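# Carry foam block from desk to recessed far shelf

## Task

Pick up the small foam block lying on the desk and set it down on a shelf belonging to the shelving unit at the aisle's far end that is set back deeper than the other units. It must rest directly on the shelf board, not on top of a carton. The robot must not fall over or be left leaning; either of those means failure.

## Robot and tools

ROBOT. A Hello Robot Stretch 4, about 1.6 m tall, with one arm. It has an omni-wheel base (rim within 0.23 m of the base origin), a lift that rides up a mast, and a telescoping arm reaching forward. At the arm's end sits a wrist (yaw, pitch, roll) and a two-finger gripper. Brief outside tugs on a held part, or shoves on loose objects, may happen.

FRAMES. All positions are in metres. The base frame has its origin on the floor below the base centre, with x ahead, y to the left and z up. hand_pose, a point between the open fingertips, is reported in the base frame and may be a bit off. The odometry frame is the base frame as it stood when the scene began. base_odometry comes only from wheel rotation, so slip looks like travel. Its heading is in rad, left positive, within -3.142 to 3.142.

TOOL move. Sends one action plus "cameras" and "blocking". Always pass "blocking": false; true or omitting it gets the action refused. The call comes back in about 0.5 s while motion continues. An action holds "base" and/or "joints", optionally with "speeds", "pace" or "contact_limits"; alternatively {"end_of_arm": "enable_torque"} by itself, which re-powers any wrist or gripper motor that shut off. A move with no action just reports state and images.
- "base": a relative offset from where the base last reported itself (or from its current spot if a move was still running). Exactly one of {"translate_m": d} (forward positive), {"strafe_m": d} (left positive), {"rotate_rad": d} (counter-clockwise seen from above positive). translate_m and strafe_m may be combined for a straight diagonal with no turning. Ranges: translate_m and strafe_m -2 to 2 m, rotate_rad -3.2 to 3.2 rad.
- "joints": absolute targets by name. lift_m 0 to 1.2 m; arm_m 0 to 0.55 m (extension); wrist_yaw_rad -1.134 to 4.276 (0 straight ahead, positive left, 3.14 folded back, above 3.4 the arm may obstruct); wrist_pitch_rad -1.117 to 4.259 (0 level, 1.57 pointing down); wrist_roll_rad -1.117 to 4.259 (0 fingers level, positive clockwise viewed from behind); gripper_m -0.038 to 0.141, fingertip gap in metres, with a fixed error up to 0.015. Done tolerances: 0.004 m for lift, arm, gripper; 0.02 rad for wrist joints. Targets past a range get clipped and reported; other out-of-range values are refused; unknown keys make the call invalid.
- "pace": "slow", "default", "fast", "max". Base tops 0.1/0.3/0.4/0.6 m/s and 1/2/3/4 rad/s; lift 0.15/0.3/0.4/0.5 m/s; arm 0.1/0.4/0.6/0.7 m/s; wrist always 1.82 rad/s. With lift above 0.2 the base is slowed, down to 0.3 m/s and 1 rad/s at 1.2.
- "speeds": per-joint top speed (not gripper_m), capped at that joint's max.
- "contact_limits": 0 (lightest) to 1 for arm_m, lift_m, translate_m, strafe_m, rotate_rad, default 0.5, given only next to its own command. A base limit persists until an action names "base" again. Even at 0 the arm needs roughly 15-40 N to stop; for a gentle press use 0 and aim 1-3 mm past first touch. When lifting a load keep lift_m's limit at least 0.15 for 1 kg, 0.3 for 2 kg.
Motions start together; any action ends by 14-15 s. A new move overrides only what it names.

TOOL wait(seconds 0 to 10, cameras): lets time pass and returns state; ends early once every motion rests. wait(0) shows an "earlier move" line. TOOL stop(cameras): brakes all running motions (status "stopped") and re-brakes slack wheels; a "stop:" line says if they hold. TOOL zoom_image(camera, region [x0,y0,x1,y1] pixels, up to 504x504) enlarges part of that camera's latest image. TOOL finished_scene(scene): ends the scene irreversibly; the goal must remain met afterward.

CAMERAS. head_camera (420x560 pinhole), head_left_camera and head_right_camera (420x672 fisheye), wrist_camera (616x392). "cameras" is a list of these names or "all"; omitted or null means all, [] none. The "pictures" line gives image order; frames can lag the state slightly.

RESULTS. "move" reads "done" or the worst status. base_status/joint_status: "moving", "done" (for the base: wheels turned the full amount, slip included), "off_target", "stopped", "contact_stop" (blocked; that motion goes slack), "time_out" (target dropped), "limit_stop_at_own_body", "limit_stop_at_tilt" (lean over 6 degrees; lift, arm, wheels slack until it drops), "torque_fault" (a wrist/gripper motor is limp until enable_torque). Any uncommanded stop, a refused move/wait, cancels the rest of that reply's move, wait and finished_scene calls. on_its_own lists what happened unasked ("held at" is a target). lidar_m: 12 distances, 30-degree sectors starting straight ahead going counter-clockwise (4th left, 7th behind, 10th right); "-" means nothing seen or closer than 0.25 m; sees 0.15 m up to robot height, may miss glass and thin legs. wrist_depth_mm: 7x7 grid of depths 100-2000 mm, "-" for unknown. turned_by_wheels vs turned_by_imu differing by over ~0.1 rad in one move signals a hit or slip. base_tilt in degrees (forward, right), ~3 degree bias. motor_effort is percent of max with peak in brackets; servo_current in mA.

GRIPPING. Close to more than 0.015 below the object's width; about 0.06 below resists tugs. A firm grip shows as a gripper servo_current rise. The reading and "done" do not confirm a hold.

AVOID. Gripper over the base with lift under ~0.2 (0.45 pointing down); pitch below -0.2 with roll outside -0.4 to 4; yaw+pitch below about -1.1; tilting or rolling while folded back. Keep arm_m at 0.2 or less when driving with heavy loads and avoid fast pace. Don't drop the block, slam, push hard, or leave the robot tipped.

Each tool is called after "Request:" by a JSON object that holds its "fn" and its "kwargs", one argument or row to a line.

## Session

Request:
{"fn": "move", "kwargs": {
  "blocking": false
}}

Scene clock: 0.00 s.
base_odometry: x=+0.000 y=+0.000 heading=+0.000
turned_by_wheels: +0.000
turned_by_imu: +0.000
base_tilt: forward=+0.4 right=+1.5
lidar_m: 0.98 0.98 1.13 1.93 1.07 1.58 2.71 2.70 1.20 0.99 0.99 1.15
base_status: not commanded
joint_positions: lift_m=+0.140 arm_m=+0.002 wrist_yaw_rad=+3.046 wrist_pitch_rad=+0.002 wrist_roll_rad=+0.000 gripper_m=+0.056
joint_status: not commanded
measured_speeds: all 0
motor_effort: lift_m=+20 arm_m=-4 wheel_0=+0 wheel_1=+0 wheel_2=+0
servo_current: wrist_yaw_rad=33 wrist_pitch_rad=33 wrist_roll_rad=26 gripper_m=46
hand_pose: x=-0.1056 y=+0.1144 z=+0.3181 quat_wxyz=(+0.048, -0.001, +0.000, +0.999) (m; base frame)
wrist_depth_mm: 136 139 - - - - - / 114 140 - - 1983 - - / 123 150 - - - - - / 137 192 - - 1983 - - / - - - - 1808 1808 - / 1118 1138 196 1008 1078 1205 - / 798 723 831 152 759 866 854
pictures: head_camera, head_left_camera, head_right_camera, wrist_camera

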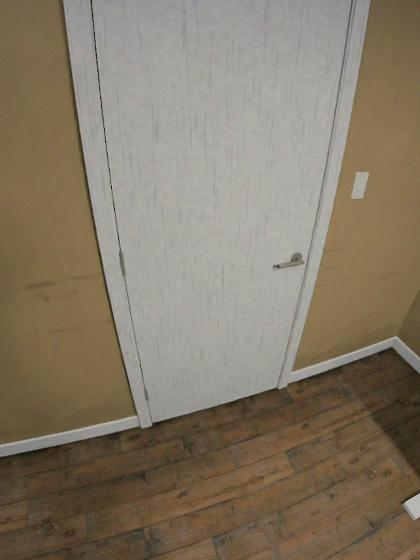

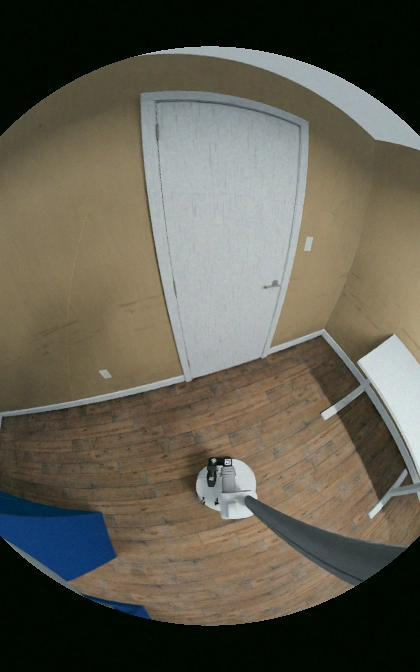

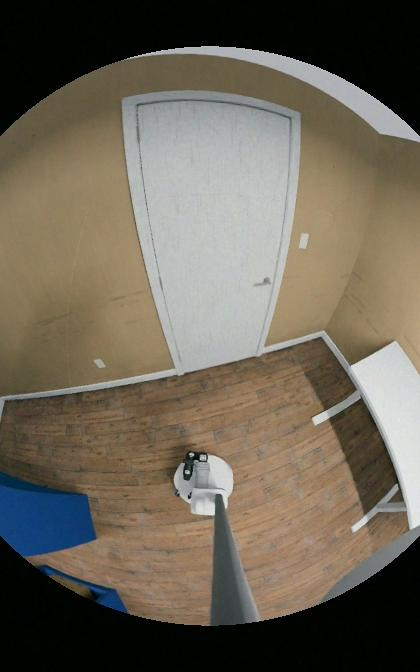

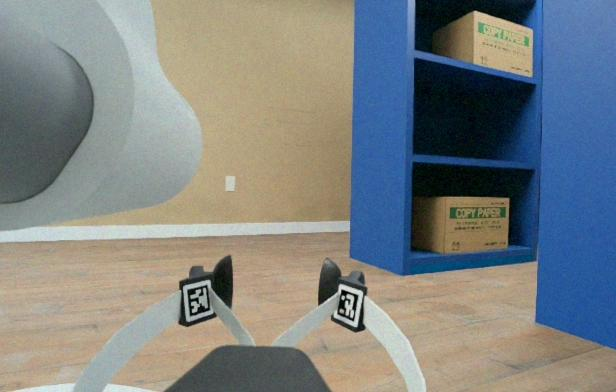

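Request:
{"fn": "move", "kwargs": {
  "base": {"rotate_rad": -1.57},
  "blocking": false,
  "cameras": []
}}

Request:
{"fn": "wait", "kwargs": {
  "seconds": 3
}}

Scene clock: 4.27 s.
move: moving
base_odometry: x=+0.000 y=+0.000 heading=-0.261
turned_by_wheels: -0.261
turned_by_imu: -0.258
base_tilt: forward=+0.4 right=+1.4
lidar_m: 1.04 0.97 1.05 1.42 1.05 1.11 1.60 2.69 1.49 1.04 0.97 1.04
base_status: rotate_rad moving
joint_positions: lift_m=+0.140 arm_m=+0.002 wrist_yaw_rad=+3.046 wrist_pitch_rad=+0.002 wrist_roll_rad=+0.000 gripper_m=+0.056
joint_status: not commanded
measured_speeds: translate_m=+0.001 strafe_m=-0.001 rotate_rad=-0.990 lift_m=+0.000 arm_m=+0.000 wrist_yaw_rad=+0.000 wrist_pitch_rad=+0.000 wrist_roll_rad=+0.000
motor_effort: lift_m=+20(20) arm_m=-4(4) wheel_0=+6(7) wheel_1=+7(7) wheel_2=+7(8)
servo_current: wrist_yaw_rad=39(46) wrist_pitch_rad=39(52) wrist_roll_rad=26(33) gripper_m=39(52)
hand_pose: x=-0.1056 y=+0.1144 z=+0.3181 quat_wxyz=(+0.048, -0.001, +0.000, +0.999) (m; base frame)
wrist_depth_mm: 135 140 - - - - - / 113 140 - - - - - / 123 150 - - - - - / 137 192 - - - - - / 1983 - - 1921 1921 - - / 1118 1138 196 991 1098 1008 - / 798 715 831 153 750 866 798
pictures: none
No camera images: "cameras" was empty.

Scene clock: 5.83 s.
earlier move: done
base_odometry: x=+0.000 y=+0.000 heading=-1.570
turned_by_wheels: -1.309
turned_by_imu: -1.293
base_tilt: forward=+0.2 right=+1.4
lidar_m: 0.97 0.98 1.12 1.00 0.99 1.18 2.02 1.05 1.59 2.71 2.68 1.14
base_status: done
joint_positions: lift_m=+0.140 arm_m=+0.002 wrist_yaw_rad=+3.046 wrist_pitch_rad=+0.002 wrist_roll_rad=+0.000 gripper_m=+0.056
joint_status: not commanded
measured_speeds: all 0
motor_effort: lift_m=+20(20) arm_m=-4(4) wheel_0=+3(7) wheel_1=+0(9) wheel_2=+1(8)
servo_current: wrist_yaw_rad=39(46) wrist_pitch_rad=33(52) wrist_roll_rad=26(33) gripper_m=39(52)
hand_pose: x=-0.1056 y=+0.1144 z=+0.3181 quat_wxyz=(+0.048, -0.001, +0.000, +0.999) (m; base frame)
wrist_depth_mm: 136 140 - - - - - / 115 140 - - - - - / 121 153 - - - - - / 138 205 - - - - - / - - - - - - - / 991 1025 196 1008 190 1078 - / 798 715 831 152 750 854 798
wait: 1.57 of 3 s (the move ended)
pictures: head_camera, head_left_camera, head_right_camera, wrist_camera
camera_calibration:
wrist_camera: T_world_to_cam=[[0.142551, 0.98883, 0.0435188, -0.134676], [0.0286926, 0.0398209, -0.998795, 0.369213], [-0.989371, 0.143628, -0.0226956, 0.115959], [0, 0, 0, 1]] pos_world=[0.123331, 0.101815, 0.377261]

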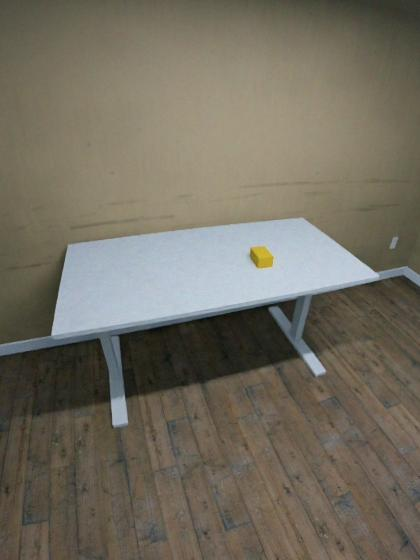

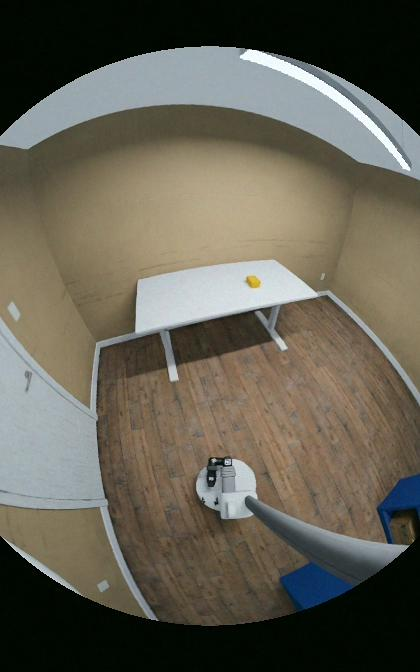

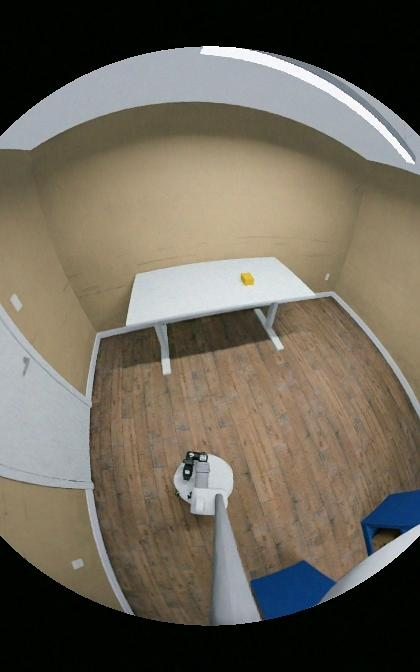

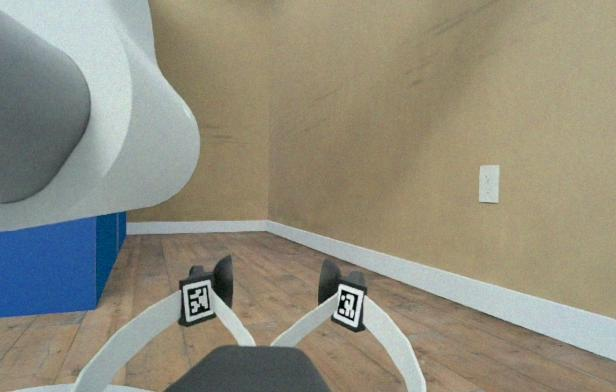

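Request:
{"fn": "zoom_image", "kwargs": {
  "camera": "head_camera",
  "region": [200, 220, 320, 300]
}}

Scaled by 4.200 from the camera's 420x560 image, which has a finer 1200x1600 frame.

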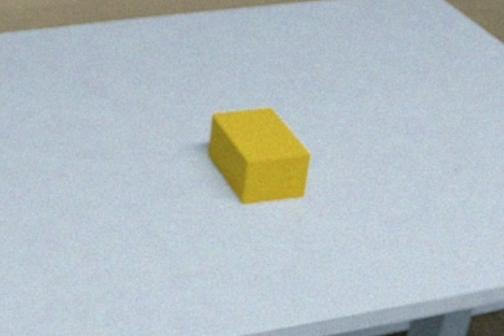

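Request:
{"fn": "move", "kwargs": {
  "base": {"rotate_rad": 0.19},
  "joints": {"lift_m": 0.9, "wrist_yaw_rad": 0.0, "gripper_m": 0.12},
  "blocking": false,
  "cameras": []
}}

Request:
{"fn": "wait", "kwargs": {
  "seconds": 4
}}

Scene clock: 67.90 s.
move: moving
base_odometry: x=+0.000 y=+0.000 heading=-1.391
turned_by_wheels: +0.179
turned_by_imu: +0.175
base_tilt: forward=+0.4 right=+1.5
lidar_m: 0.96 1.03 1.08 0.99 1.01 1.33 1.07 1.10 1.58 2.68 1.55 1.08
base_status: rotate_rad moving
joint_positions: lift_m=+0.179 arm_m=+0.002 wrist_yaw_rad=+2.447 wrist_pitch_rad=+0.002 wrist_roll_rad=+0.000 gripper_m=+0.076
joint_status: lift_m moving; wrist_yaw_rad moving; gripper_m moving
measured_speeds: translate_m=+0.001 strafe_m=-0.001 rotate_rad=+0.243 lift_m=+0.149 arm_m=+0.000 wrist_yaw_rad=-1.813 wrist_pitch_rad=+0.000 wrist_roll_rad=+0.000
motor_effort: lift_m=+27(27) arm_m=-4(4) wheel_0=-3(6) wheel_1=-1(6) wheel_2=-1(7)
servo_current: wrist_yaw_rad=98(98) wrist_pitch_rad=46(52) wrist_roll_rad=26(39) gripper_m=98(104)
hand_pose: x=+0.0076 y=+0.2518 z=+0.3570 quat_wxyz=(+0.340, -0.001, +0.000, +0.940) (m; base frame)
wrist_depth_mm: - - - - - - - / - - - - - - 750 / - - - - - - 768 / - - - - - - 759 / - - 1983 - - - - / 1205 1205 198 1160 190 - - / 866 750 904 149 809 820 798
pictures: none
No camera images: "cameras" was empty.

Scene clock: 71.20 s.
earlier move: done
base_odometry: x=+0.000 y=+0.000 heading=-1.380
turned_by_wheels: +0.011
turned_by_imu: +0.010
base_tilt: forward=+0.2 right=+1.4
lidar_m: 0.99 1.01 1.06 0.97 1.02 1.33 1.06 1.10 1.55 2.70 1.55 1.06
base_status: done
joint_positions: lift_m=+0.900 arm_m=+0.002 wrist_yaw_rad=+0.003 wrist_pitch_rad=+0.002 wrist_roll_rad=+0.000 gripper_m=+0.120
joint_status: all done
measured_speeds: all 0
motor_effort: lift_m=+24(28) arm_m=-4(4) wheel_0=-4(6) wheel_1=+0(6) wheel_2=-2(7)
servo_current: wrist_yaw_rad=39(124) wrist_pitch_rad=46(52) wrist_roll_rad=26(39) gripper_m=39(104)
hand_pose: x=+0.4619 y=-0.0864 z=+1.0773 quat_wxyz=(+1.000, +0.000, +0.001, +0.002) (m; base frame)
wrist_depth_mm: - - - - - - - / - - - - - - - / - - - - - - - / - - - - - - - / - - - - - - - / - 186 171 - 192 - - / - - - - - - -
wait: 3.30 of 4 s (the move ended)
pictures: head_camera, head_left_camera, head_right_camera, wrist_camera
camera_calibration:
wrist_camera: T_world_to_cam=[[-0.0445001, -0.998061, 0.0435185, -0.135322], [-0.0246326, -0.0424522, -0.998795, 1.13668], [0.998706, -0.0455185, -0.0226957, -0.211083], [0, 0, 0, 1]] pos_world=[0.232787, -0.0964132, 1.13641]

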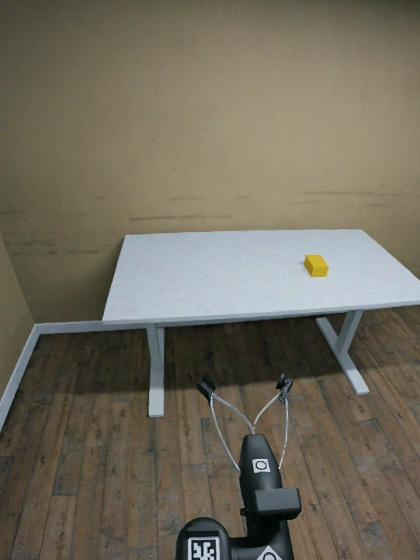

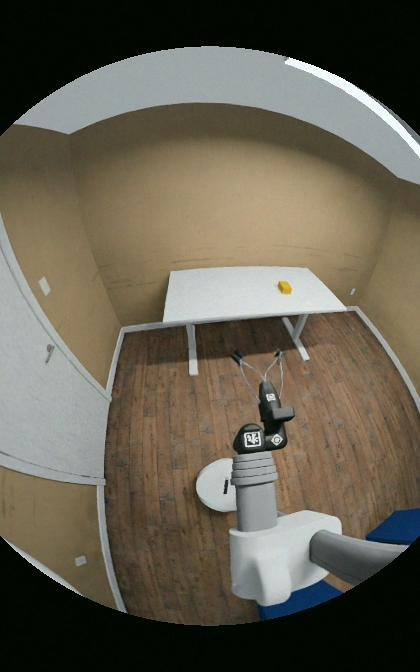

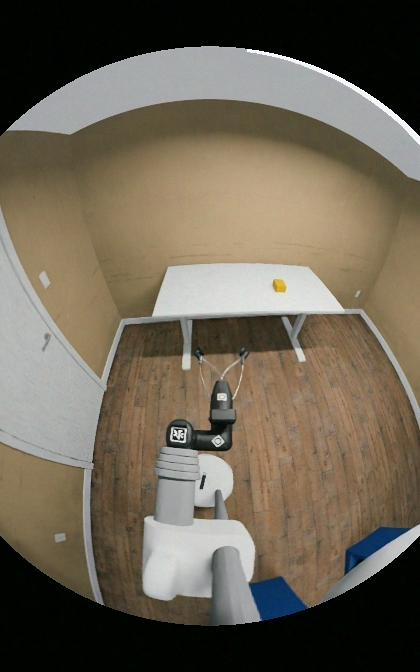

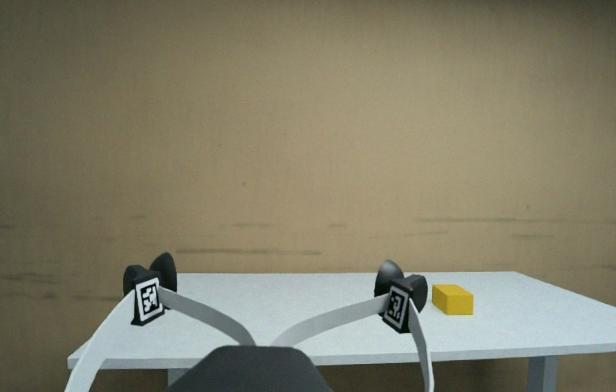

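Request:
{"fn": "move", "kwargs": {
  "base": {"translate_m": 0.5, "strafe_m": -0.47},
  "joints": {"wrist_pitch_rad": 0.4},
  "blocking": false,
  "cameras": []
}}

Request:
{"fn": "wait", "kwargs": {
  "seconds": 5,
  "cameras": ["head_camera", "wrist_camera"]
}}

Scene clock: 90.47 s.
move: moving
base_odometry: x=-0.018 y=-0.029 heading=-1.380
turned_by_wheels: +0.000
turned_by_imu: -0.001
base_tilt: forward=+0.4 right=+1.5
lidar_m: 0.95 0.98 1.11 1.00 1.05 1.38 1.08 1.11 1.57 2.67 1.51 1.03
base_status: translate_m moving; strafe_m moving
joint_positions: lift_m=+0.900 arm_m=+0.002 wrist_yaw_rad=+0.003 wrist_pitch_rad=+0.396 wrist_roll_rad=+0.000 gripper_m=+0.120
joint_status: wrist_pitch_rad moving
measured_speeds: translate_m=+0.095 strafe_m=-0.089 rotate_rad=+0.002 lift_m=+0.000 arm_m=+0.000 wrist_yaw_rad=+0.000 wrist_pitch_rad=+0.210 wrist_roll_rad=+0.000
motor_effort: lift_m=+24(24) arm_m=-4(4) wheel_0=+10(10) wheel_1=-5(5) wheel_2=-8(8)
servo_current: wrist_yaw_rad=33(46) wrist_pitch_rad=26(78) wrist_roll_rad=26(33) gripper_m=39(52)
hand_pose: x=+0.4395 y=-0.0865 z=+0.9665 quat_wxyz=(+0.980, +0.000, +0.197, +0.002) (m; base frame)
wrist_depth_mm: - - - - - - - / - - - - - - - / - - - - - - - / - - - - - - - / - - - - - 1464 - / 1618 199 1430 1756 198 1708 1756 / 1336 1308 1464 153 1366 1397 1430
pictures: none
No camera images: "cameras" was empty.

Scene clock: 93.70 s.
earlier move: done
base_odometry: x=-0.367 y=-0.580 heading=-1.380
turned_by_wheels: +0.000
turned_by_imu: -0.002
base_tilt: forward=+0.3 right=+1.3
lidar_m: 0.51 0.54 0.73 1.48 1.54 2.03 1.52 1.66 2.35 2.17 0.85 0.59
base_status: done
joint_positions: lift_m=+0.900 arm_m=+0.002 wrist_yaw_rad=+0.003 wrist_pitch_rad=+0.400 wrist_roll_rad=+0.000 gripper_m=+0.120
joint_status: all done
measured_speeds: all 0
motor_effort: lift_m=+23(24) arm_m=-4(4) wheel_0=+0(10) wheel_1=-1(6) wheel_2=-1(10)
servo_current: wrist_yaw_rad=33(46) wrist_pitch_rad=39(78) wrist_roll_rad=26(39) gripper_m=39(52)
hand_pose: x=+0.4391 y=-0.0865 z=+0.9657 quat_wxyz=(+0.980, +0.000, +0.198, +0.002) (m; base frame)
wrist_depth_mm: - - - - - - - / - - - - - - - / - - - - - - - / - - - - - - - / - - - - - - - / - 186 171 - 192 - - / - 1229 - - - 1336 1366
wait: 3.23 of 5 s (the move ended)
pictures: head_camera, wrist_camera
camera_calibration:
wrist_camera: T_world_to_cam=[[-0.0239641, -0.997988, 0.0586977, -0.15524], [-0.409494, -0.0437639, -0.911262, 1.10901], [0.911998, -0.0458739, -0.407622, 0.218819], [0, 0, 0, 1]] pos_world=[0.250851, -0.0963551, 1.10891]

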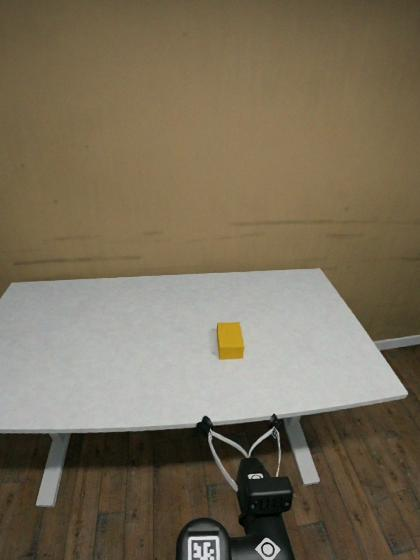

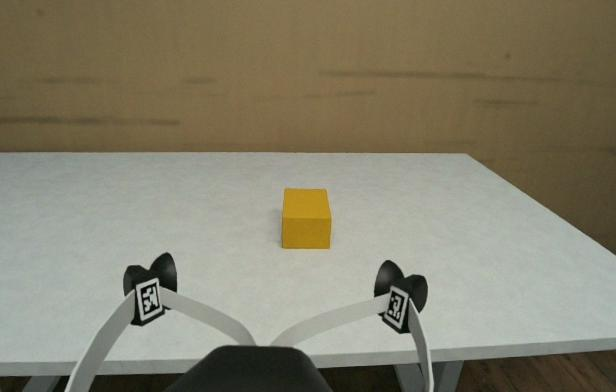

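Request:
{"fn": "zoom_image", "kwargs": {
  "camera": "head_camera",
  "region": [180, 300, 300, 440]
}}

Request:
{"fn": "zoom_image", "kwargs": {
  "camera": "wrist_camera",
  "region": [100, 150, 450, 380]
}}

Scaled by 3.600 from the camera's 420x560 image, which has a finer 1200x1600 frame.

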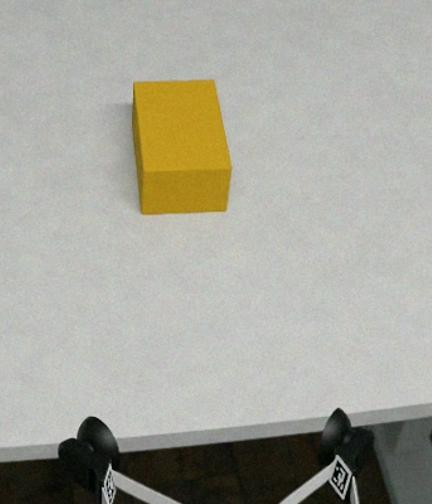

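Scaled by 1.440.

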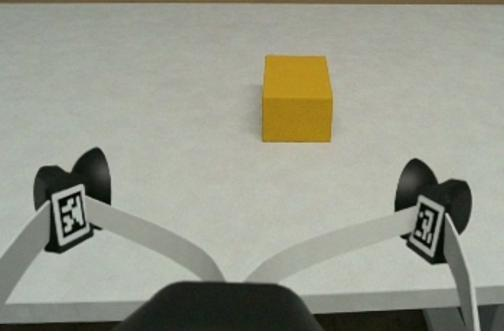

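Request:
{"fn": "move", "kwargs": {
  "base": {"strafe_m": -0.015},
  "joints": {"lift_m": 0.79, "arm_m": 0.2, "wrist_yaw_rad": -0.03, "gripper_m": 0.14},
  "blocking": false,
  "cameras": []
}}

Request:
{"fn": "wait", "kwargs": {
  "seconds": 3,
  "cameras": ["head_camera", "wrist_camera"]
}}

Scene clock: 149.97 s.
move: moving
base_odometry: x=-0.382 y=-0.583 heading=-1.380
turned_by_wheels: +0.000
turned_by_imu: -0.001
base_tilt: forward=+0.5 right=+1.4
lidar_m: 0.52 0.55 0.73 1.50 1.55 2.04 1.51 1.62 2.33 2.14 0.86 0.56
base_status: strafe_m moving
joint_positions: lift_m=+0.861 arm_m=+0.054 wrist_yaw_rad=-0.027 wrist_pitch_rad=+0.400 wrist_roll_rad=+0.000 gripper_m=+0.133
joint_status: lift_m moving; arm_m moving; wrist_yaw_rad moving; gripper_m moving
measured_speeds: translate_m=+0.000 strafe_m=+0.000 rotate_rad=+0.000 lift_m=-0.149 arm_m=+0.198 wrist_yaw_rad=+0.000 wrist_pitch_rad=+0.000 wrist_roll_rad=+0.000
motor_effort: lift_m=+12(24) arm_m=+7(11) wheel_0=+2(9) wheel_1=+0(7) wheel_2=+0(2)
servo_current: wrist_yaw_rad=39(46) wrist_pitch_rad=46(46) wrist_roll_rad=20(39) gripper_m=52(78)
hand_pose: x=+0.4886 y=-0.0945 z=+0.9272 quat_wxyz=(+0.980, +0.003, +0.198, -0.013) (m; base frame)
wrist_depth_mm: - - - - - - - / - - - - - - - / - - - - - - - / - - - 603 - - - / - - - - - - - / - 188 171 - 195 - - / - - - - - 1281 1336
pictures: none
No camera images: "cameras" was empty.

Scene clock: 151.17 s.
earlier move: done
base_odometry: x=-0.382 y=-0.583 heading=-1.380
turned_by_wheels: +0.000
turned_by_imu: +0.000
base_tilt: forward=+0.3 right=+1.6
lidar_m: 0.55 0.54 0.74 1.50 1.54 2.01 1.49 1.64 2.31 2.15 0.86 0.59
base_status: done
joint_positions: lift_m=+0.790 arm_m=+0.200 wrist_yaw_rad=-0.027 wrist_pitch_rad=+0.400 wrist_roll_rad=+0.000 gripper_m=+0.140
joint_status: all done
measured_speeds: all 0
motor_effort: lift_m=+13(24) arm_m=+7(11) wheel_0=+1(9) wheel_1=+2(7) wheel_2=+0(2)
servo_current: wrist_yaw_rad=26(65) wrist_pitch_rad=39(52) wrist_roll_rad=33(39) gripper_m=46(78)
hand_pose: x=+0.6339 y=-0.0945 z=+0.8565 quat_wxyz=(+0.980, +0.003, +0.198, -0.013) (m; base frame)
wrist_depth_mm: - - - - - - - / - - - - - - - / - - - - - - - / - - - 410 - - - / - - - 397 - - - / - 187 172 - 195 - - / - - - - - - -
wait: 1.20 of 3 s (the move ended)
pictures: head_camera, wrist_camera
camera_calibration:
wrist_camera: T_world_to_cam=[[-0.0540639, -0.996811, 0.0586997, -0.132944], [-0.410698, -0.0313851, -0.911231, 1.09082], [0.910167, -0.0733726, -0.407691, -0.00505507], [0, 0, 0, 1]] pos_world=[0.445409, -0.0986555, 0.999728]

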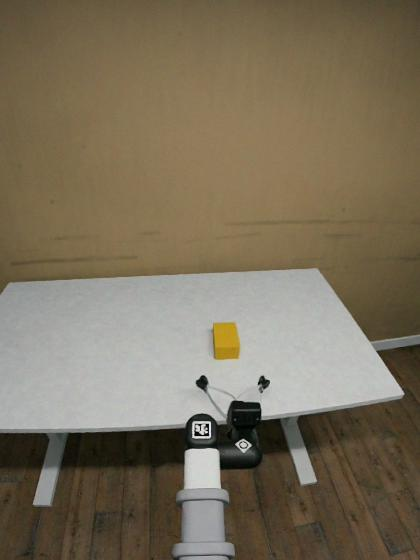

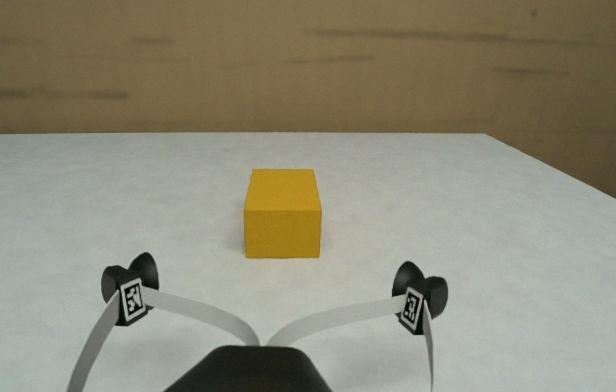

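Request:
{"fn": "move", "kwargs": {
  "base": {"strafe_m": -0.008},
  "joints": {"lift_m": 0.742, "arm_m": 0.3},
  "blocking": false,
  "cameras": []
}}

Request:
{"fn": "wait", "kwargs": {
  "seconds": 2,
  "cameras": ["wrist_camera"]
}}

Request:
{"fn": "move", "kwargs": {
  "joints": {"arm_m": 0.411},
  "contact_limits": {"arm_m": 0.2},
  "blocking": false,
  "cameras": []
}}

Request:
{"fn": "wait", "kwargs": {
  "seconds": 2,
  "cameras": ["wrist_camera", "head_camera"]
}}

Scene clock: 165.80 s.
move: moving
base_odometry: x=-0.389 y=-0.584 heading=-1.380
turned_by_wheels: +0.000
turned_by_imu: -0.001
base_tilt: forward=+0.4 right=+1.6
lidar_m: 0.54 0.55 0.72 1.53 1.57 2.03 1.53 1.64 2.33 2.14 0.87 0.58
base_status: strafe_m moving
joint_positions: lift_m=+0.755 arm_m=+0.252 wrist_yaw_rad=-0.027 wrist_pitch_rad=+0.400 wrist_roll_rad=+0.000 gripper_m=+0.140
joint_status: lift_m moving; arm_m moving
measured_speeds: translate_m=+0.000 strafe_m=+0.000 rotate_rad=+0.000 lift_m=-0.091 arm_m=+0.199 wrist_yaw_rad=+0.000 wrist_pitch_rad=+0.000 wrist_roll_rad=+0.000
motor_effort: lift_m=+13(14) arm_m=+7(8) wheel_0=+1(8) wheel_1=-1(6) wheel_2=+0(2)
servo_current: wrist_yaw_rad=33(39) wrist_pitch_rad=26(52) wrist_roll_rad=33(33) gripper_m=46(59)
hand_pose: x=+0.6864 y=-0.0945 z=+0.8209 quat_wxyz=(+0.980, +0.003, +0.198, -0.013) (m; base frame)
wrist_depth_mm: - - - - - - - / - - - - - - - / - - - - - - - / - - 329 330 - - - / - - - 343 - - - / - 187 172 - 195 - - / - - - - - - -
pictures: none
No camera images: "cameras" was empty.

Scene clock: 166.57 s.
earlier move: done
base_odometry: x=-0.389 y=-0.584 heading=-1.380
turned_by_wheels: +0.000
turned_by_imu: +0.000
base_tilt: forward=+0.4 right=+1.3
lidar_m: 0.53 0.55 0.73 1.53 1.55 2.05 1.53 1.64 2.31 2.15 0.87 0.59
base_status: done
joint_positions: lift_m=+0.742 arm_m=+0.300 wrist_yaw_rad=-0.027 wrist_pitch_rad=+0.400 wrist_roll_rad=+0.000 gripper_m=+0.140
joint_status: all done
measured_speeds: all 0
motor_effort: lift_m=+14(14) arm_m=+6(10) wheel_0=+1(8) wheel_1=-1(6) wheel_2=+0(2)
servo_current: wrist_yaw_rad=39(46) wrist_pitch_rad=46(52) wrist_roll_rad=26(33) gripper_m=39(59)
hand_pose: x=+0.7339 y=-0.0945 z=+0.8084 quat_wxyz=(+0.980, +0.003, +0.198, -0.013) (m; base frame)
wrist_depth_mm: - - - - - - - / - - - - - - - / - - - - - - - / - - 290 294 - - - / - - 283 285 - - - / - 187 172 - 195 - - / - - - - - - -
wait: 0.77 of 2 s (the move ended)
pictures: wrist_camera
camera_calibration:
wrist_camera: T_world_to_cam=[[-0.0542333, -0.996801, 0.0587005, -0.124639], [-0.410725, -0.0313144, -0.911221, 1.08814], [0.910145, -0.0735283, -0.407713, -0.115635], [0, 0, 0, 1]] pos_world=[0.545411, -0.0986683, 0.951706]

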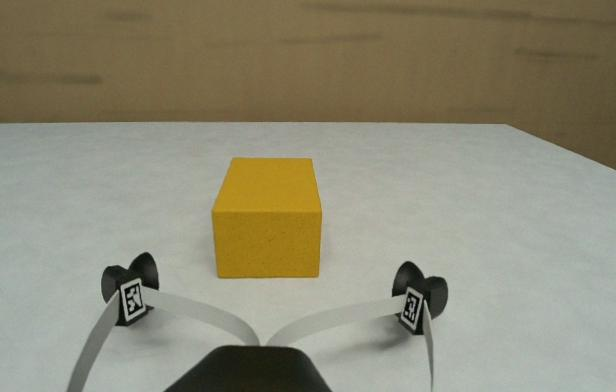

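Scene clock: 167.07 s.
move: moving
base_odometry: x=-0.389 y=-0.584 heading=-1.380
turned_by_wheels: +0.000
turned_by_imu: +0.000
base_tilt: forward=+0.4 right=+1.5
lidar_m: 0.53 0.55 0.73 1.51 1.56 2.04 1.51 1.64 2.33 2.15 0.85 0.59
base_status: not commanded
joint_positions: lift_m=+0.742 arm_m=+0.352 wrist_yaw_rad=-0.027 wrist_pitch_rad=+0.400 wrist_roll_rad=+0.000 gripper_m=+0.140
joint_status: arm_m moving
measured_speeds: translate_m=+0.000 strafe_m=+0.000 rotate_rad=+0.000 lift_m=+0.000 arm_m=+0.198 wrist_yaw_rad=+0.000 wrist_pitch_rad=+0.000 wrist_roll_rad=+0.000
motor_effort: lift_m=+14(14) arm_m=+6(8) wheel_0=+1(1) wheel_1=-1(1) wheel_2=+0(0)
servo_current: wrist_yaw_rad=33(39) wrist_pitch_rad=46(46) wrist_roll_rad=26(33) gripper_m=46(59)
contact_limits: arm_m 0.2
hand_pose: x=+0.7864 y=-0.0945 z=+0.8084 quat_wxyz=(+0.980, +0.003, +0.198, -0.013) (m; base frame)
wrist_depth_mm: - - - - - - - / - - - - - - - / - - - - - - - / - - 290 293 - - - / - - 235 239 - - - / - 187 242 247 196 - - / - - - - - - -
pictures: none
No camera images: "cameras" was empty.

Scene clock: 167.90 s.
earlier move: done
base_odometry: x=-0.389 y=-0.584 heading=-1.380
turned_by_wheels: +0.000
turned_by_imu: +0.000
base_tilt: forward=+0.3 right=+1.3
lidar_m: 0.53 0.56 0.73 1.51 1.56 2.03 1.52 1.64 2.32 2.11 0.83 0.57
base_status: not commanded
joint_positions: lift_m=+0.742 arm_m=+0.411 wrist_yaw_rad=-0.027 wrist_pitch_rad=+0.400 wrist_roll_rad=+0.000 gripper_m=+0.140
joint_status: all done
measured_speeds: all 0
motor_effort: lift_m=+14(14) arm_m=+6(9) wheel_0=+1(1) wheel_1=-1(1) wheel_2=+0(0)
servo_current: wrist_yaw_rad=39(39) wrist_pitch_rad=39(46) wrist_roll_rad=26(33) gripper_m=46(59)
contact_limits: arm_m 0.2
hand_pose: x=+0.8449 y=-0.0945 z=+0.8084 quat_wxyz=(+0.980, +0.003, +0.198, -0.013) (m; base frame)
wrist_depth_mm: - - - - - - - / - - - - - - - / - - - - - - - / - - 272 273 - - - / - - 216 220 - - - / - 187 185 184 195 - - / - - 196 - - - -
wait: 0.83 of 2 s (the move ended)
pictures: head_camera, wrist_camera
camera_calibration:
wrist_camera: T_world_to_cam=[[-0.0542356, -0.996801, 0.0587006, -0.118619], [-0.410729, -0.0313132, -0.91122, 1.13372], [0.910143, -0.0735305, -0.407717, -0.216642], [0, 0, 0, 1]] pos_world=[0.656395, -0.0986685, 0.951705]

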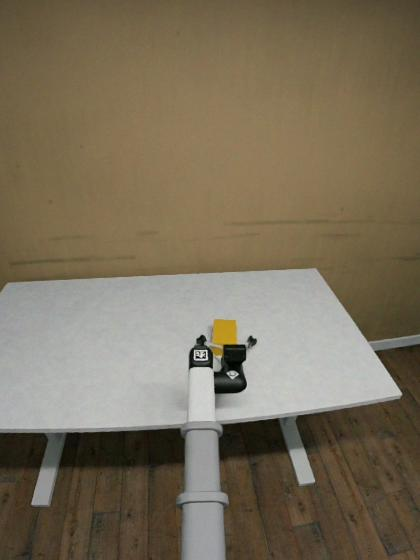

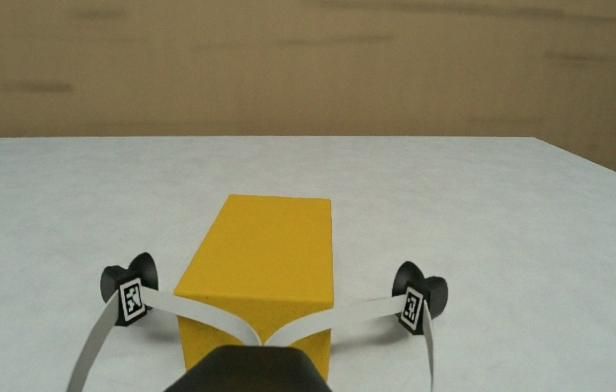

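Request:
{"fn": "move", "kwargs": {
  "joints": {"gripper_m": 0.03},
  "blocking": false,
  "cameras": []
}}

Request:
{"fn": "wait", "kwargs": {
  "seconds": 2.5,
  "cameras": ["wrist_camera", "head_camera"]
}}

Scene clock: 174.83 s.
move: moving
base_odometry: x=-0.389 y=-0.584 heading=-1.380
turned_by_wheels: +0.000
turned_by_imu: -0.001
base_tilt: forward=+0.4 right=+1.3
lidar_m: 0.53 0.54 0.72 1.52 1.55 2.04 1.50 1.64 2.34 2.15 0.85 0.57
base_status: not commanded
joint_positions: lift_m=+0.742 arm_m=+0.411 wrist_yaw_rad=-0.027 wrist_pitch_rad=+0.400 wrist_roll_rad=+0.000 gripper_m=+0.128
joint_status: gripper_m moving
measured_speeds: all 0
motor_effort: lift_m=+14(14) arm_m=+6(7) wheel_0=+1(1) wheel_1=-1(1) wheel_2=+0(0)
servo_current: wrist_yaw_rad=46(46) wrist_pitch_rad=39(52) wrist_roll_rad=26(33) gripper_m=137(137)
contact_limits: arm_m 0.2
hand_pose: x=+0.8449 y=-0.0945 z=+0.8084 quat_wxyz=(+0.980, +0.003, +0.198, -0.013) (m; base frame)
wrist_depth_mm: - - - - - - - / - - - - - - - / - - - - - - - / - - 272 273 - - - / - - 216 220 - - - / - 188 183 185 199 - - / - - 196 - - - -
pictures: none
No camera images: "cameras" was empty.

Scene clock: 176.37 s.
earlier move: done
base_odometry: x=-0.389 y=-0.584 heading=-1.380
turned_by_wheels: +0.000
turned_by_imu: +0.000
base_tilt: forward=+0.4 right=+1.4
lidar_m: 0.51 0.54 0.72 1.52 1.57 2.06 1.52 1.65 2.35 2.14 0.86 0.59
base_status: not commanded
joint_positions: lift_m=+0.742 arm_m=+0.411 wrist_yaw_rad=-0.027 wrist_pitch_rad=+0.400 wrist_roll_rad=+0.000 gripper_m=+0.031
joint_status: all done
measured_speeds: all 0
motor_effort: lift_m=+14(14) arm_m=+6(7) wheel_0=+1(1) wheel_1=-1(1) wheel_2=+0(0)
servo_current: wrist_yaw_rad=33(46) wrist_pitch_rad=52(65) wrist_roll_rad=26(39) gripper_m=111(241)
contact_limits: arm_m 0.2
hand_pose: x=+0.8449 y=-0.0945 z=+0.8084 quat_wxyz=(+0.980, +0.003, +0.199, -0.013) (m; base frame)
wrist_depth_mm: - - - - - - - / - - - - - - - / - - - - - - - / - - 256 260 - - - / - - 205 208 - - - / - 177 171 174 182 - - / - - - 180 - - -
wait: 1.53 of 2.5 s (the move ended)
pictures: head_camera, wrist_camera
camera_calibration:
wrist_camera: T_world_to_cam=[[-0.0542253, -0.996802, 0.0587053, -0.118629], [-0.410883, -0.0313092, -0.91115, 1.13375], [0.910074, -0.0735284, -0.407871, -0.21646], [0, 0, 0, 1]] pos_world=[0.6564, -0.0986686, 0.951692]

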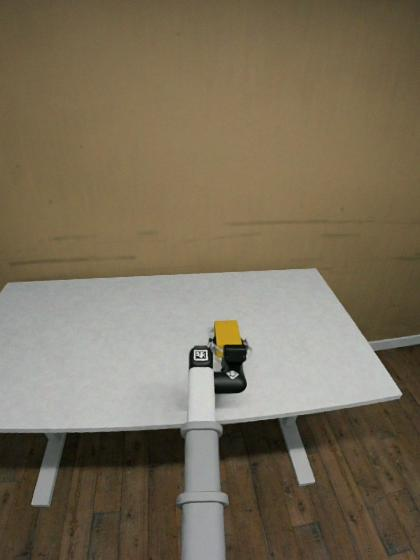

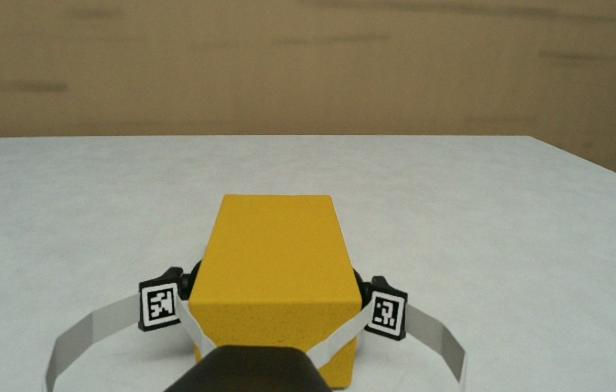

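Request:
{"fn": "move", "kwargs": {
  "joints": {"gripper_m": 0.018},
  "blocking": false,
  "cameras": []
}}

Request:
{"fn": "wait", "kwargs": {
  "seconds": 0.7,
  "cameras": []
}}

Request:
{"fn": "move", "kwargs": {
  "joints": {"lift_m": 0.9},
  "blocking": false,
  "cameras": []
}}

Request:
{"fn": "wait", "kwargs": {
  "seconds": 2,
  "cameras": ["wrist_camera", "head_camera", "head_right_camera"]
}}

Scene clock: 182.73 s.
move: moving
base_odometry: x=-0.389 y=-0.584 heading=-1.380
turned_by_wheels: +0.000
turned_by_imu: -0.001
base_tilt: forward=+0.4 right=+1.2
lidar_m: 0.52 0.57 0.72 1.51 1.57 2.07 1.50 1.63 2.33 2.15 0.86 0.59
base_status: not commanded
joint_positions: lift_m=+0.742 arm_m=+0.411 wrist_yaw_rad=-0.027 wrist_pitch_rad=+0.400 wrist_roll_rad=+0.000 gripper_m=+0.020
joint_status: gripper_m moving
measured_speeds: all 0
motor_effort: lift_m=+14(14) arm_m=+7(7) wheel_0=+1(1) wheel_1=+0(1) wheel_2=+0(0)
servo_current: wrist_yaw_rad=39(39) wrist_pitch_rad=33(52) wrist_roll_rad=33(33) gripper_m=137(208)
contact_limits: arm_m 0.2
hand_pose: x=+0.8449 y=-0.0945 z=+0.8084 quat_wxyz=(+0.980, +0.003, +0.199, -0.013) (m; base frame)
wrist_depth_mm: - - - - - - - / - - - - - - - / - - - - - - - / - - 254 260 - - - / - - 202 206 - - - / - 175 169 172 179 - - / - - 174 137 - - -
pictures: none
No camera images: "cameras" was empty.

Scene clock: 183.03 s.
earlier move: done
base_odometry: x=-0.389 y=-0.584 heading=-1.380
turned_by_wheels: +0.000
turned_by_imu: +0.000
base_tilt: forward=+0.3 right=+1.3
lidar_m: 0.53 0.54 0.72 1.52 1.54 2.05 1.51 1.64 2.32 2.15 0.85 0.58
base_status: not commanded
joint_positions: lift_m=+0.742 arm_m=+0.411 wrist_yaw_rad=-0.027 wrist_pitch_rad=+0.400 wrist_roll_rad=+0.000 gripper_m=+0.019
joint_status: all done
measured_speeds: all 0
motor_effort: lift_m=+14(14) arm_m=+6(7) wheel_0=+1(1) wheel_1=-1(1) wheel_2=+0(0)
servo_current: wrist_yaw_rad=33(39) wrist_pitch_rad=52(52) wrist_roll_rad=26(33) gripper_m=130(208)
contact_limits: arm_m 0.2
hand_pose: x=+0.8449 y=-0.0945 z=+0.8084 quat_wxyz=(+0.980, +0.003, +0.199, -0.013) (m; base frame)
wrist_depth_mm: - - - - - - - / - - - - - - - / - - - - - - - / - - 254 258 - - - / - - 202 205 - - - / - 175 169 172 180 - - / - - 174 137 - - -
wait: 0.30 of 0.7 s (the move ended)
pictures: none
No camera images: "cameras" was empty.

Scene clock: 183.53 s.
move: moving
base_odometry: x=-0.389 y=-0.584 heading=-1.380
turned_by_wheels: +0.000
turned_by_imu: +0.000
base_tilt: forward=+0.3 right=+1.3
lidar_m: 0.53 0.54 0.72 1.53 1.57 2.06 1.52 1.64 2.32 2.15 0.85 0.58
base_status: not commanded
joint_positions: lift_m=+0.781 arm_m=+0.411 wrist_yaw_rad=-0.027 wrist_pitch_rad=+0.400 wrist_roll_rad=+0.000 gripper_m=+0.019
joint_status: lift_m moving
measured_speeds: translate_m=+0.000 strafe_m=+0.000 rotate_rad=+0.000 lift_m=+0.149 arm_m=+0.000 wrist_yaw_rad=+0.000 wrist_pitch_rad=+0.000 wrist_roll_rad=+0.000
motor_effort: lift_m=+24(26) arm_m=+7(7) wheel_0=+1(1) wheel_1=-1(1) wheel_2=+0(0)
servo_current: wrist_yaw_rad=33(39) wrist_pitch_rad=39(52) wrist_roll_rad=20(33) gripper_m=117(137)
contact_limits: arm_m 0.2
hand_pose: x=+0.8448 y=-0.0945 z=+0.8467 quat_wxyz=(+0.980, +0.003, +0.199, -0.013) (m; base frame)
wrist_depth_mm: - - - - - - - / - - - - - - - / - - - - - - - / - - 253 260 - - - / - - 202 205 - - - / - 176 169 172 180 - - / - - 174 137 - - -
pictures: none
No camera images: "cameras" was empty.

Scene clock: 184.77 s.
earlier move: done
base_odometry: x=-0.389 y=-0.584 heading=-1.380
turned_by_wheels: +0.000
turned_by_imu: +0.000
base_tilt: forward=+0.6 right=+1.3
lidar_m: 0.50 0.56 0.73 1.53 1.55 2.05 1.53 1.63 2.33 2.13 0.88 0.58
base_status: not commanded
joint_positions: lift_m=+0.900 arm_m=+0.411 wrist_yaw_rad=-0.027 wrist_pitch_rad=+0.400 wrist_roll_rad=+0.000 gripper_m=+0.019
joint_status: all done
measured_speeds: all 0
motor_effort: lift_m=+24(27) arm_m=+6(7) wheel_0=+1(1) wheel_1=-1(1) wheel_2=+0(0)
servo_current: wrist_yaw_rad=39(46) wrist_pitch_rad=39(52) wrist_roll_rad=26(33) gripper_m=124(137)
contact_limits: arm_m 0.2
hand_pose: x=+0.8448 y=-0.0945 z=+0.9655 quat_wxyz=(+0.980, +0.003, +0.199, -0.013) (m; base frame)
wrist_depth_mm: - - - - - - - / - - - - - - - / - - - - - - - / - - 253 259 - - - / - - 202 206 - - - / - 176 169 172 180 - - / - - 173 137 - - -
wait: 1.23 of 2 s (the move ended)
pictures: head_camera, head_right_camera, wrist_camera
camera_calibration:
wrist_camera: T_world_to_cam=[[-0.0542172, -0.996802, 0.0587091, -0.127862], [-0.411011, -0.0313057, -0.911093, 1.27694], [0.910017, -0.0735269, -0.407999, -0.152201], [0, 0, 0, 1]] pos_world=[0.656408, -0.0986687, 1.10882]

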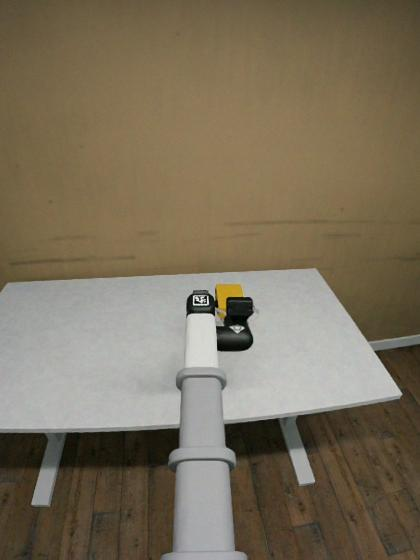

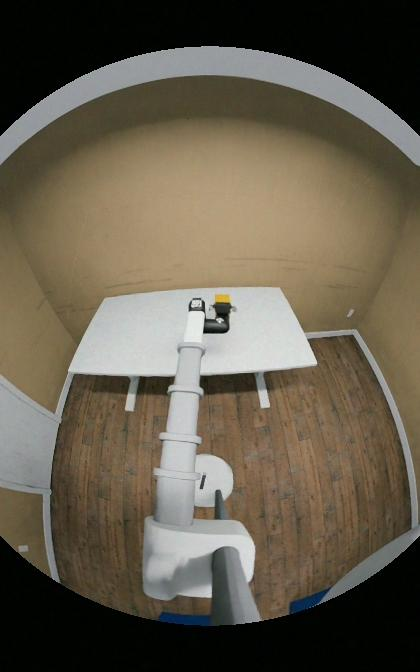

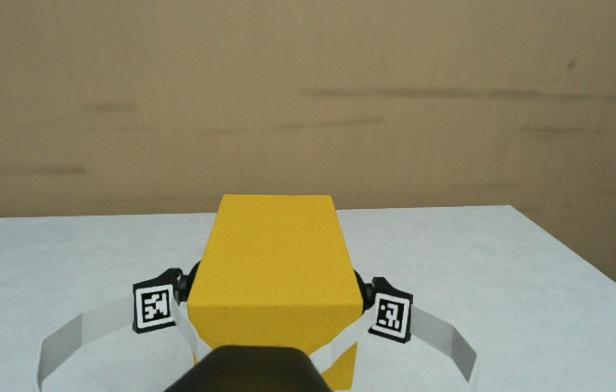

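Request:
{"fn": "move", "kwargs": {
  "base": {"translate_m": -0.5},
  "joints": {"arm_m": 0.0},
  "blocking": false,
  "cameras": []
}}

Request:
{"fn": "wait", "kwargs": {
  "seconds": 4,
  "cameras": []
}}

Request:
{"fn": "move", "kwargs": {
  "base": {"rotate_rad": -1.57},
  "joints": {"lift_m": 0.7},
  "blocking": false,
  "cameras": []
}}

Request:
{"fn": "wait", "kwargs": {
  "seconds": 3
}}

Scene clock: 207.50 s.
move: moving
base_odometry: x=-0.395 y=-0.552 heading=-1.380
turned_by_wheels: +0.000
turned_by_imu: -0.001
base_tilt: forward=+0.3 right=+1.4
lidar_m: 0.57 0.59 0.78 1.51 1.57 2.06 1.50 1.60 2.32 2.15 2.19 0.60
base_status: translate_m moving
joint_positions: lift_m=+0.900 arm_m=+0.359 wrist_yaw_rad=-0.027 wrist_pitch_rad=+0.400 wrist_roll_rad=+0.000 gripper_m=+0.019
joint_status: arm_m moving
joint sent to its limit — arm_m, lower limit.
measured_speeds: translate_m=-0.126 strafe_m=+0.001 rotate_rad=+0.001 lift_m=+0.000 arm_m=-0.198 wrist_yaw_rad=+0.000 wrist_pitch_rad=+0.000 wrist_roll_rad=+0.000
motor_effort: lift_m=+24(24) arm_m=-7(10) wheel_0=-6(7) wheel_1=-4(6) wheel_2=+10(10)
servo_current: wrist_yaw_rad=39(39) wrist_pitch_rad=39(39) wrist_roll_rad=33(33) gripper_m=124(137)
hand_pose: x=+0.7928 y=-0.0945 z=+0.9655 quat_wxyz=(+0.980, +0.003, +0.199, -0.013) (m; base frame)
wrist_depth_mm: - - - - - - - / - - - - - - - / - - - - - - - / - - 254 259 - - - / - - 202 206 - - - / - 176 168 172 179 - - / - - 173 137 - - -
pictures: none
No camera images: "cameras" was empty.

Scene clock: 210.17 s.
earlier move: done
base_odometry: x=-0.484 y=-0.093 heading=-1.380
turned_by_wheels: +0.000
turned_by_imu: +0.000
base_tilt: forward=+0.3 right=+1.3
lidar_m: 1.00 1.06 1.60 1.49 1.52 1.12 1.03 1.21 1.34 2.20 2.24 1.11
base_status: done
joint_positions: lift_m=+0.900 arm_m=+0.002 wrist_yaw_rad=-0.027 wrist_pitch_rad=+0.400 wrist_roll_rad=+0.000 gripper_m=+0.019
joint_status: all done
joint sent to its limit — arm_m, lower limit.
measured_speeds: all 0
motor_effort: lift_m=+24(24) arm_m=-6(10) wheel_0=-2(8) wheel_1=-2(7) wheel_2=+0(11)
servo_current: wrist_yaw_rad=39(46) wrist_pitch_rad=46(59) wrist_roll_rad=33(33) gripper_m=117(137)
hand_pose: x=+0.4365 y=-0.0945 z=+0.9655 quat_wxyz=(+0.980, +0.003, +0.199, -0.013) (m; base frame)
wrist_depth_mm: - - - - - - - / - - - - - - - / - - - - - - - / - - 253 259 - - - / - - 201 206 1983 - - / 1499 180 169 172 180 1708 1661 / 1255 1336 175 137 1336 1281 1430
wait: 2.67 of 4 s (the move ended)
pictures: none
No camera images: "cameras" was empty.

Scene clock: 210.67 s.
move: moving
base_odometry: x=-0.484 y=-0.093 heading=-1.629
turned_by_wheels: -0.248
turned_by_imu: -0.245
base_tilt: forward=+0.4 right=+1.4
lidar_m: 1.02 1.03 1.15 1.50 1.46 1.69 1.02 1.01 1.22 2.21 2.20 1.28
base_status: rotate_rad moving
joint_positions: lift_m=+0.861 arm_m=+0.002 wrist_yaw_rad=-0.027 wrist_pitch_rad=+0.400 wrist_roll_rad=+0.000 gripper_m=+0.019
joint_status: lift_m moving
measured_speeds: translate_m=+0.001 strafe_m=+0.000 rotate_rad=-0.944 lift_m=-0.148 arm_m=+0.000 wrist_yaw_rad=+0.000 wrist_pitch_rad=+0.000 wrist_roll_rad=+0.000
motor_effort: lift_m=+12(23) arm_m=-6(6) wheel_0=+7(7) wheel_1=+7(8) wheel_2=+7(8)
servo_current: wrist_yaw_rad=46(46) wrist_pitch_rad=46(52) wrist_roll_rad=26(33) gripper_m=124(124)
hand_pose: x=+0.4365 y=-0.0945 z=+0.9271 quat_wxyz=(+0.980, +0.003, +0.199, -0.013) (m; base frame)
wrist_depth_mm: - - - - - - - / - - - - - - - / - - - - - - - / - - 254 274 - - - / - 1756 202 205 - - 1983 / 1537 181 169 172 179 1708 1618 / 1255 1281 175 137 1308 1255 1397
pictures: none
No camera images: "cameras" was empty.

Scene clock: 212.27 s.
earlier move: done
base_odometry: x=-0.484 y=-0.093 heading=-2.950
turned_by_wheels: -1.321
turned_by_imu: -1.305
base_tilt: forward=+0.3 right=+1.5
lidar_m: 2.21 2.26 1.10 1.02 1.07 1.62 1.46 1.54 1.09 1.01 1.22 1.33
base_status: done
joint_positions: lift_m=+0.700 arm_m=+0.002 wrist_yaw_rad=-0.027 wrist_pitch_rad=+0.400 wrist_roll_rad=+0.000 gripper_m=+0.019
joint_status: all done
measured_speeds: all 0
motor_effort: lift_m=+14(23) arm_m=-6(6) wheel_0=+3(7) wheel_1=+2(9) wheel_2=+0(8)
servo_current: wrist_yaw_rad=46(46) wrist_pitch_rad=39(59) wrist_roll_rad=20(33) gripper_m=130(137)
hand_pose: x=+0.4365 y=-0.0946 z=+0.7663 quat_wxyz=(+0.980, +0.003, +0.199, -0.013) (m; base frame)
wrist_depth_mm: - - - - - - - / - - - - - - - / - - - - - - - / - - - - - - - / 1618 1618 213 206 1708 1708 - / 1281 181 168 172 181 1430 - / 1025 1098 175 137 1118 1042 1138
wait: 1.60 of 3 s (the move ended)
pictures: head_camera, head_left_camera, head_right_camera, wrist_camera
camera_calibration:
wrist_camera: T_world_to_cam=[[-0.0542543, -0.9968, 0.0587096, -0.138302], [-0.41103, -0.0312894, -0.911085, 0.927669], [0.910006, -0.0735617, -0.408017, 0.138142], [0, 0, 0, 1]] pos_world=[0.248087, -0.0986716, 0.909669]

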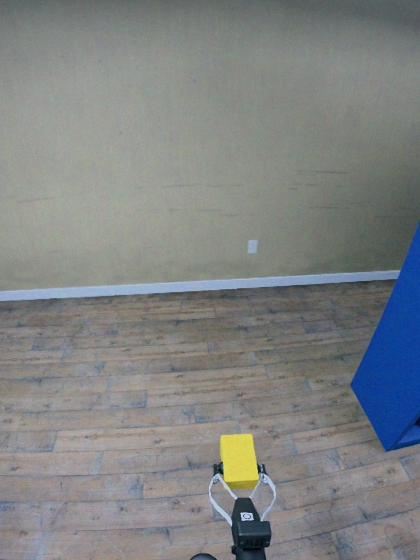

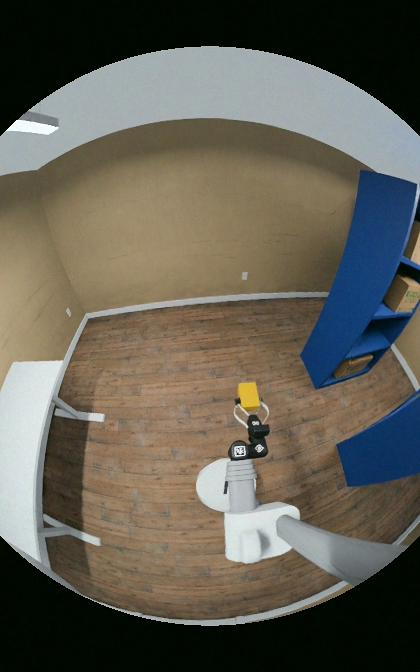

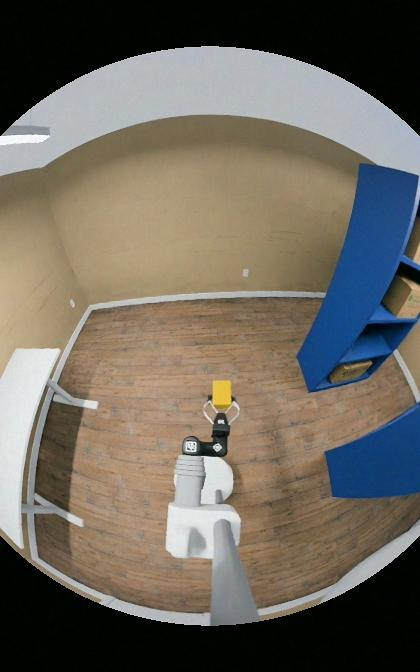

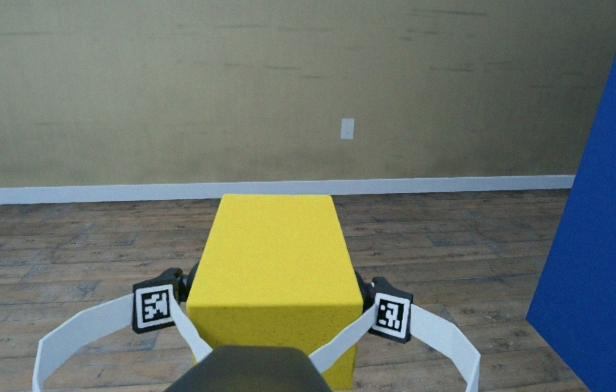

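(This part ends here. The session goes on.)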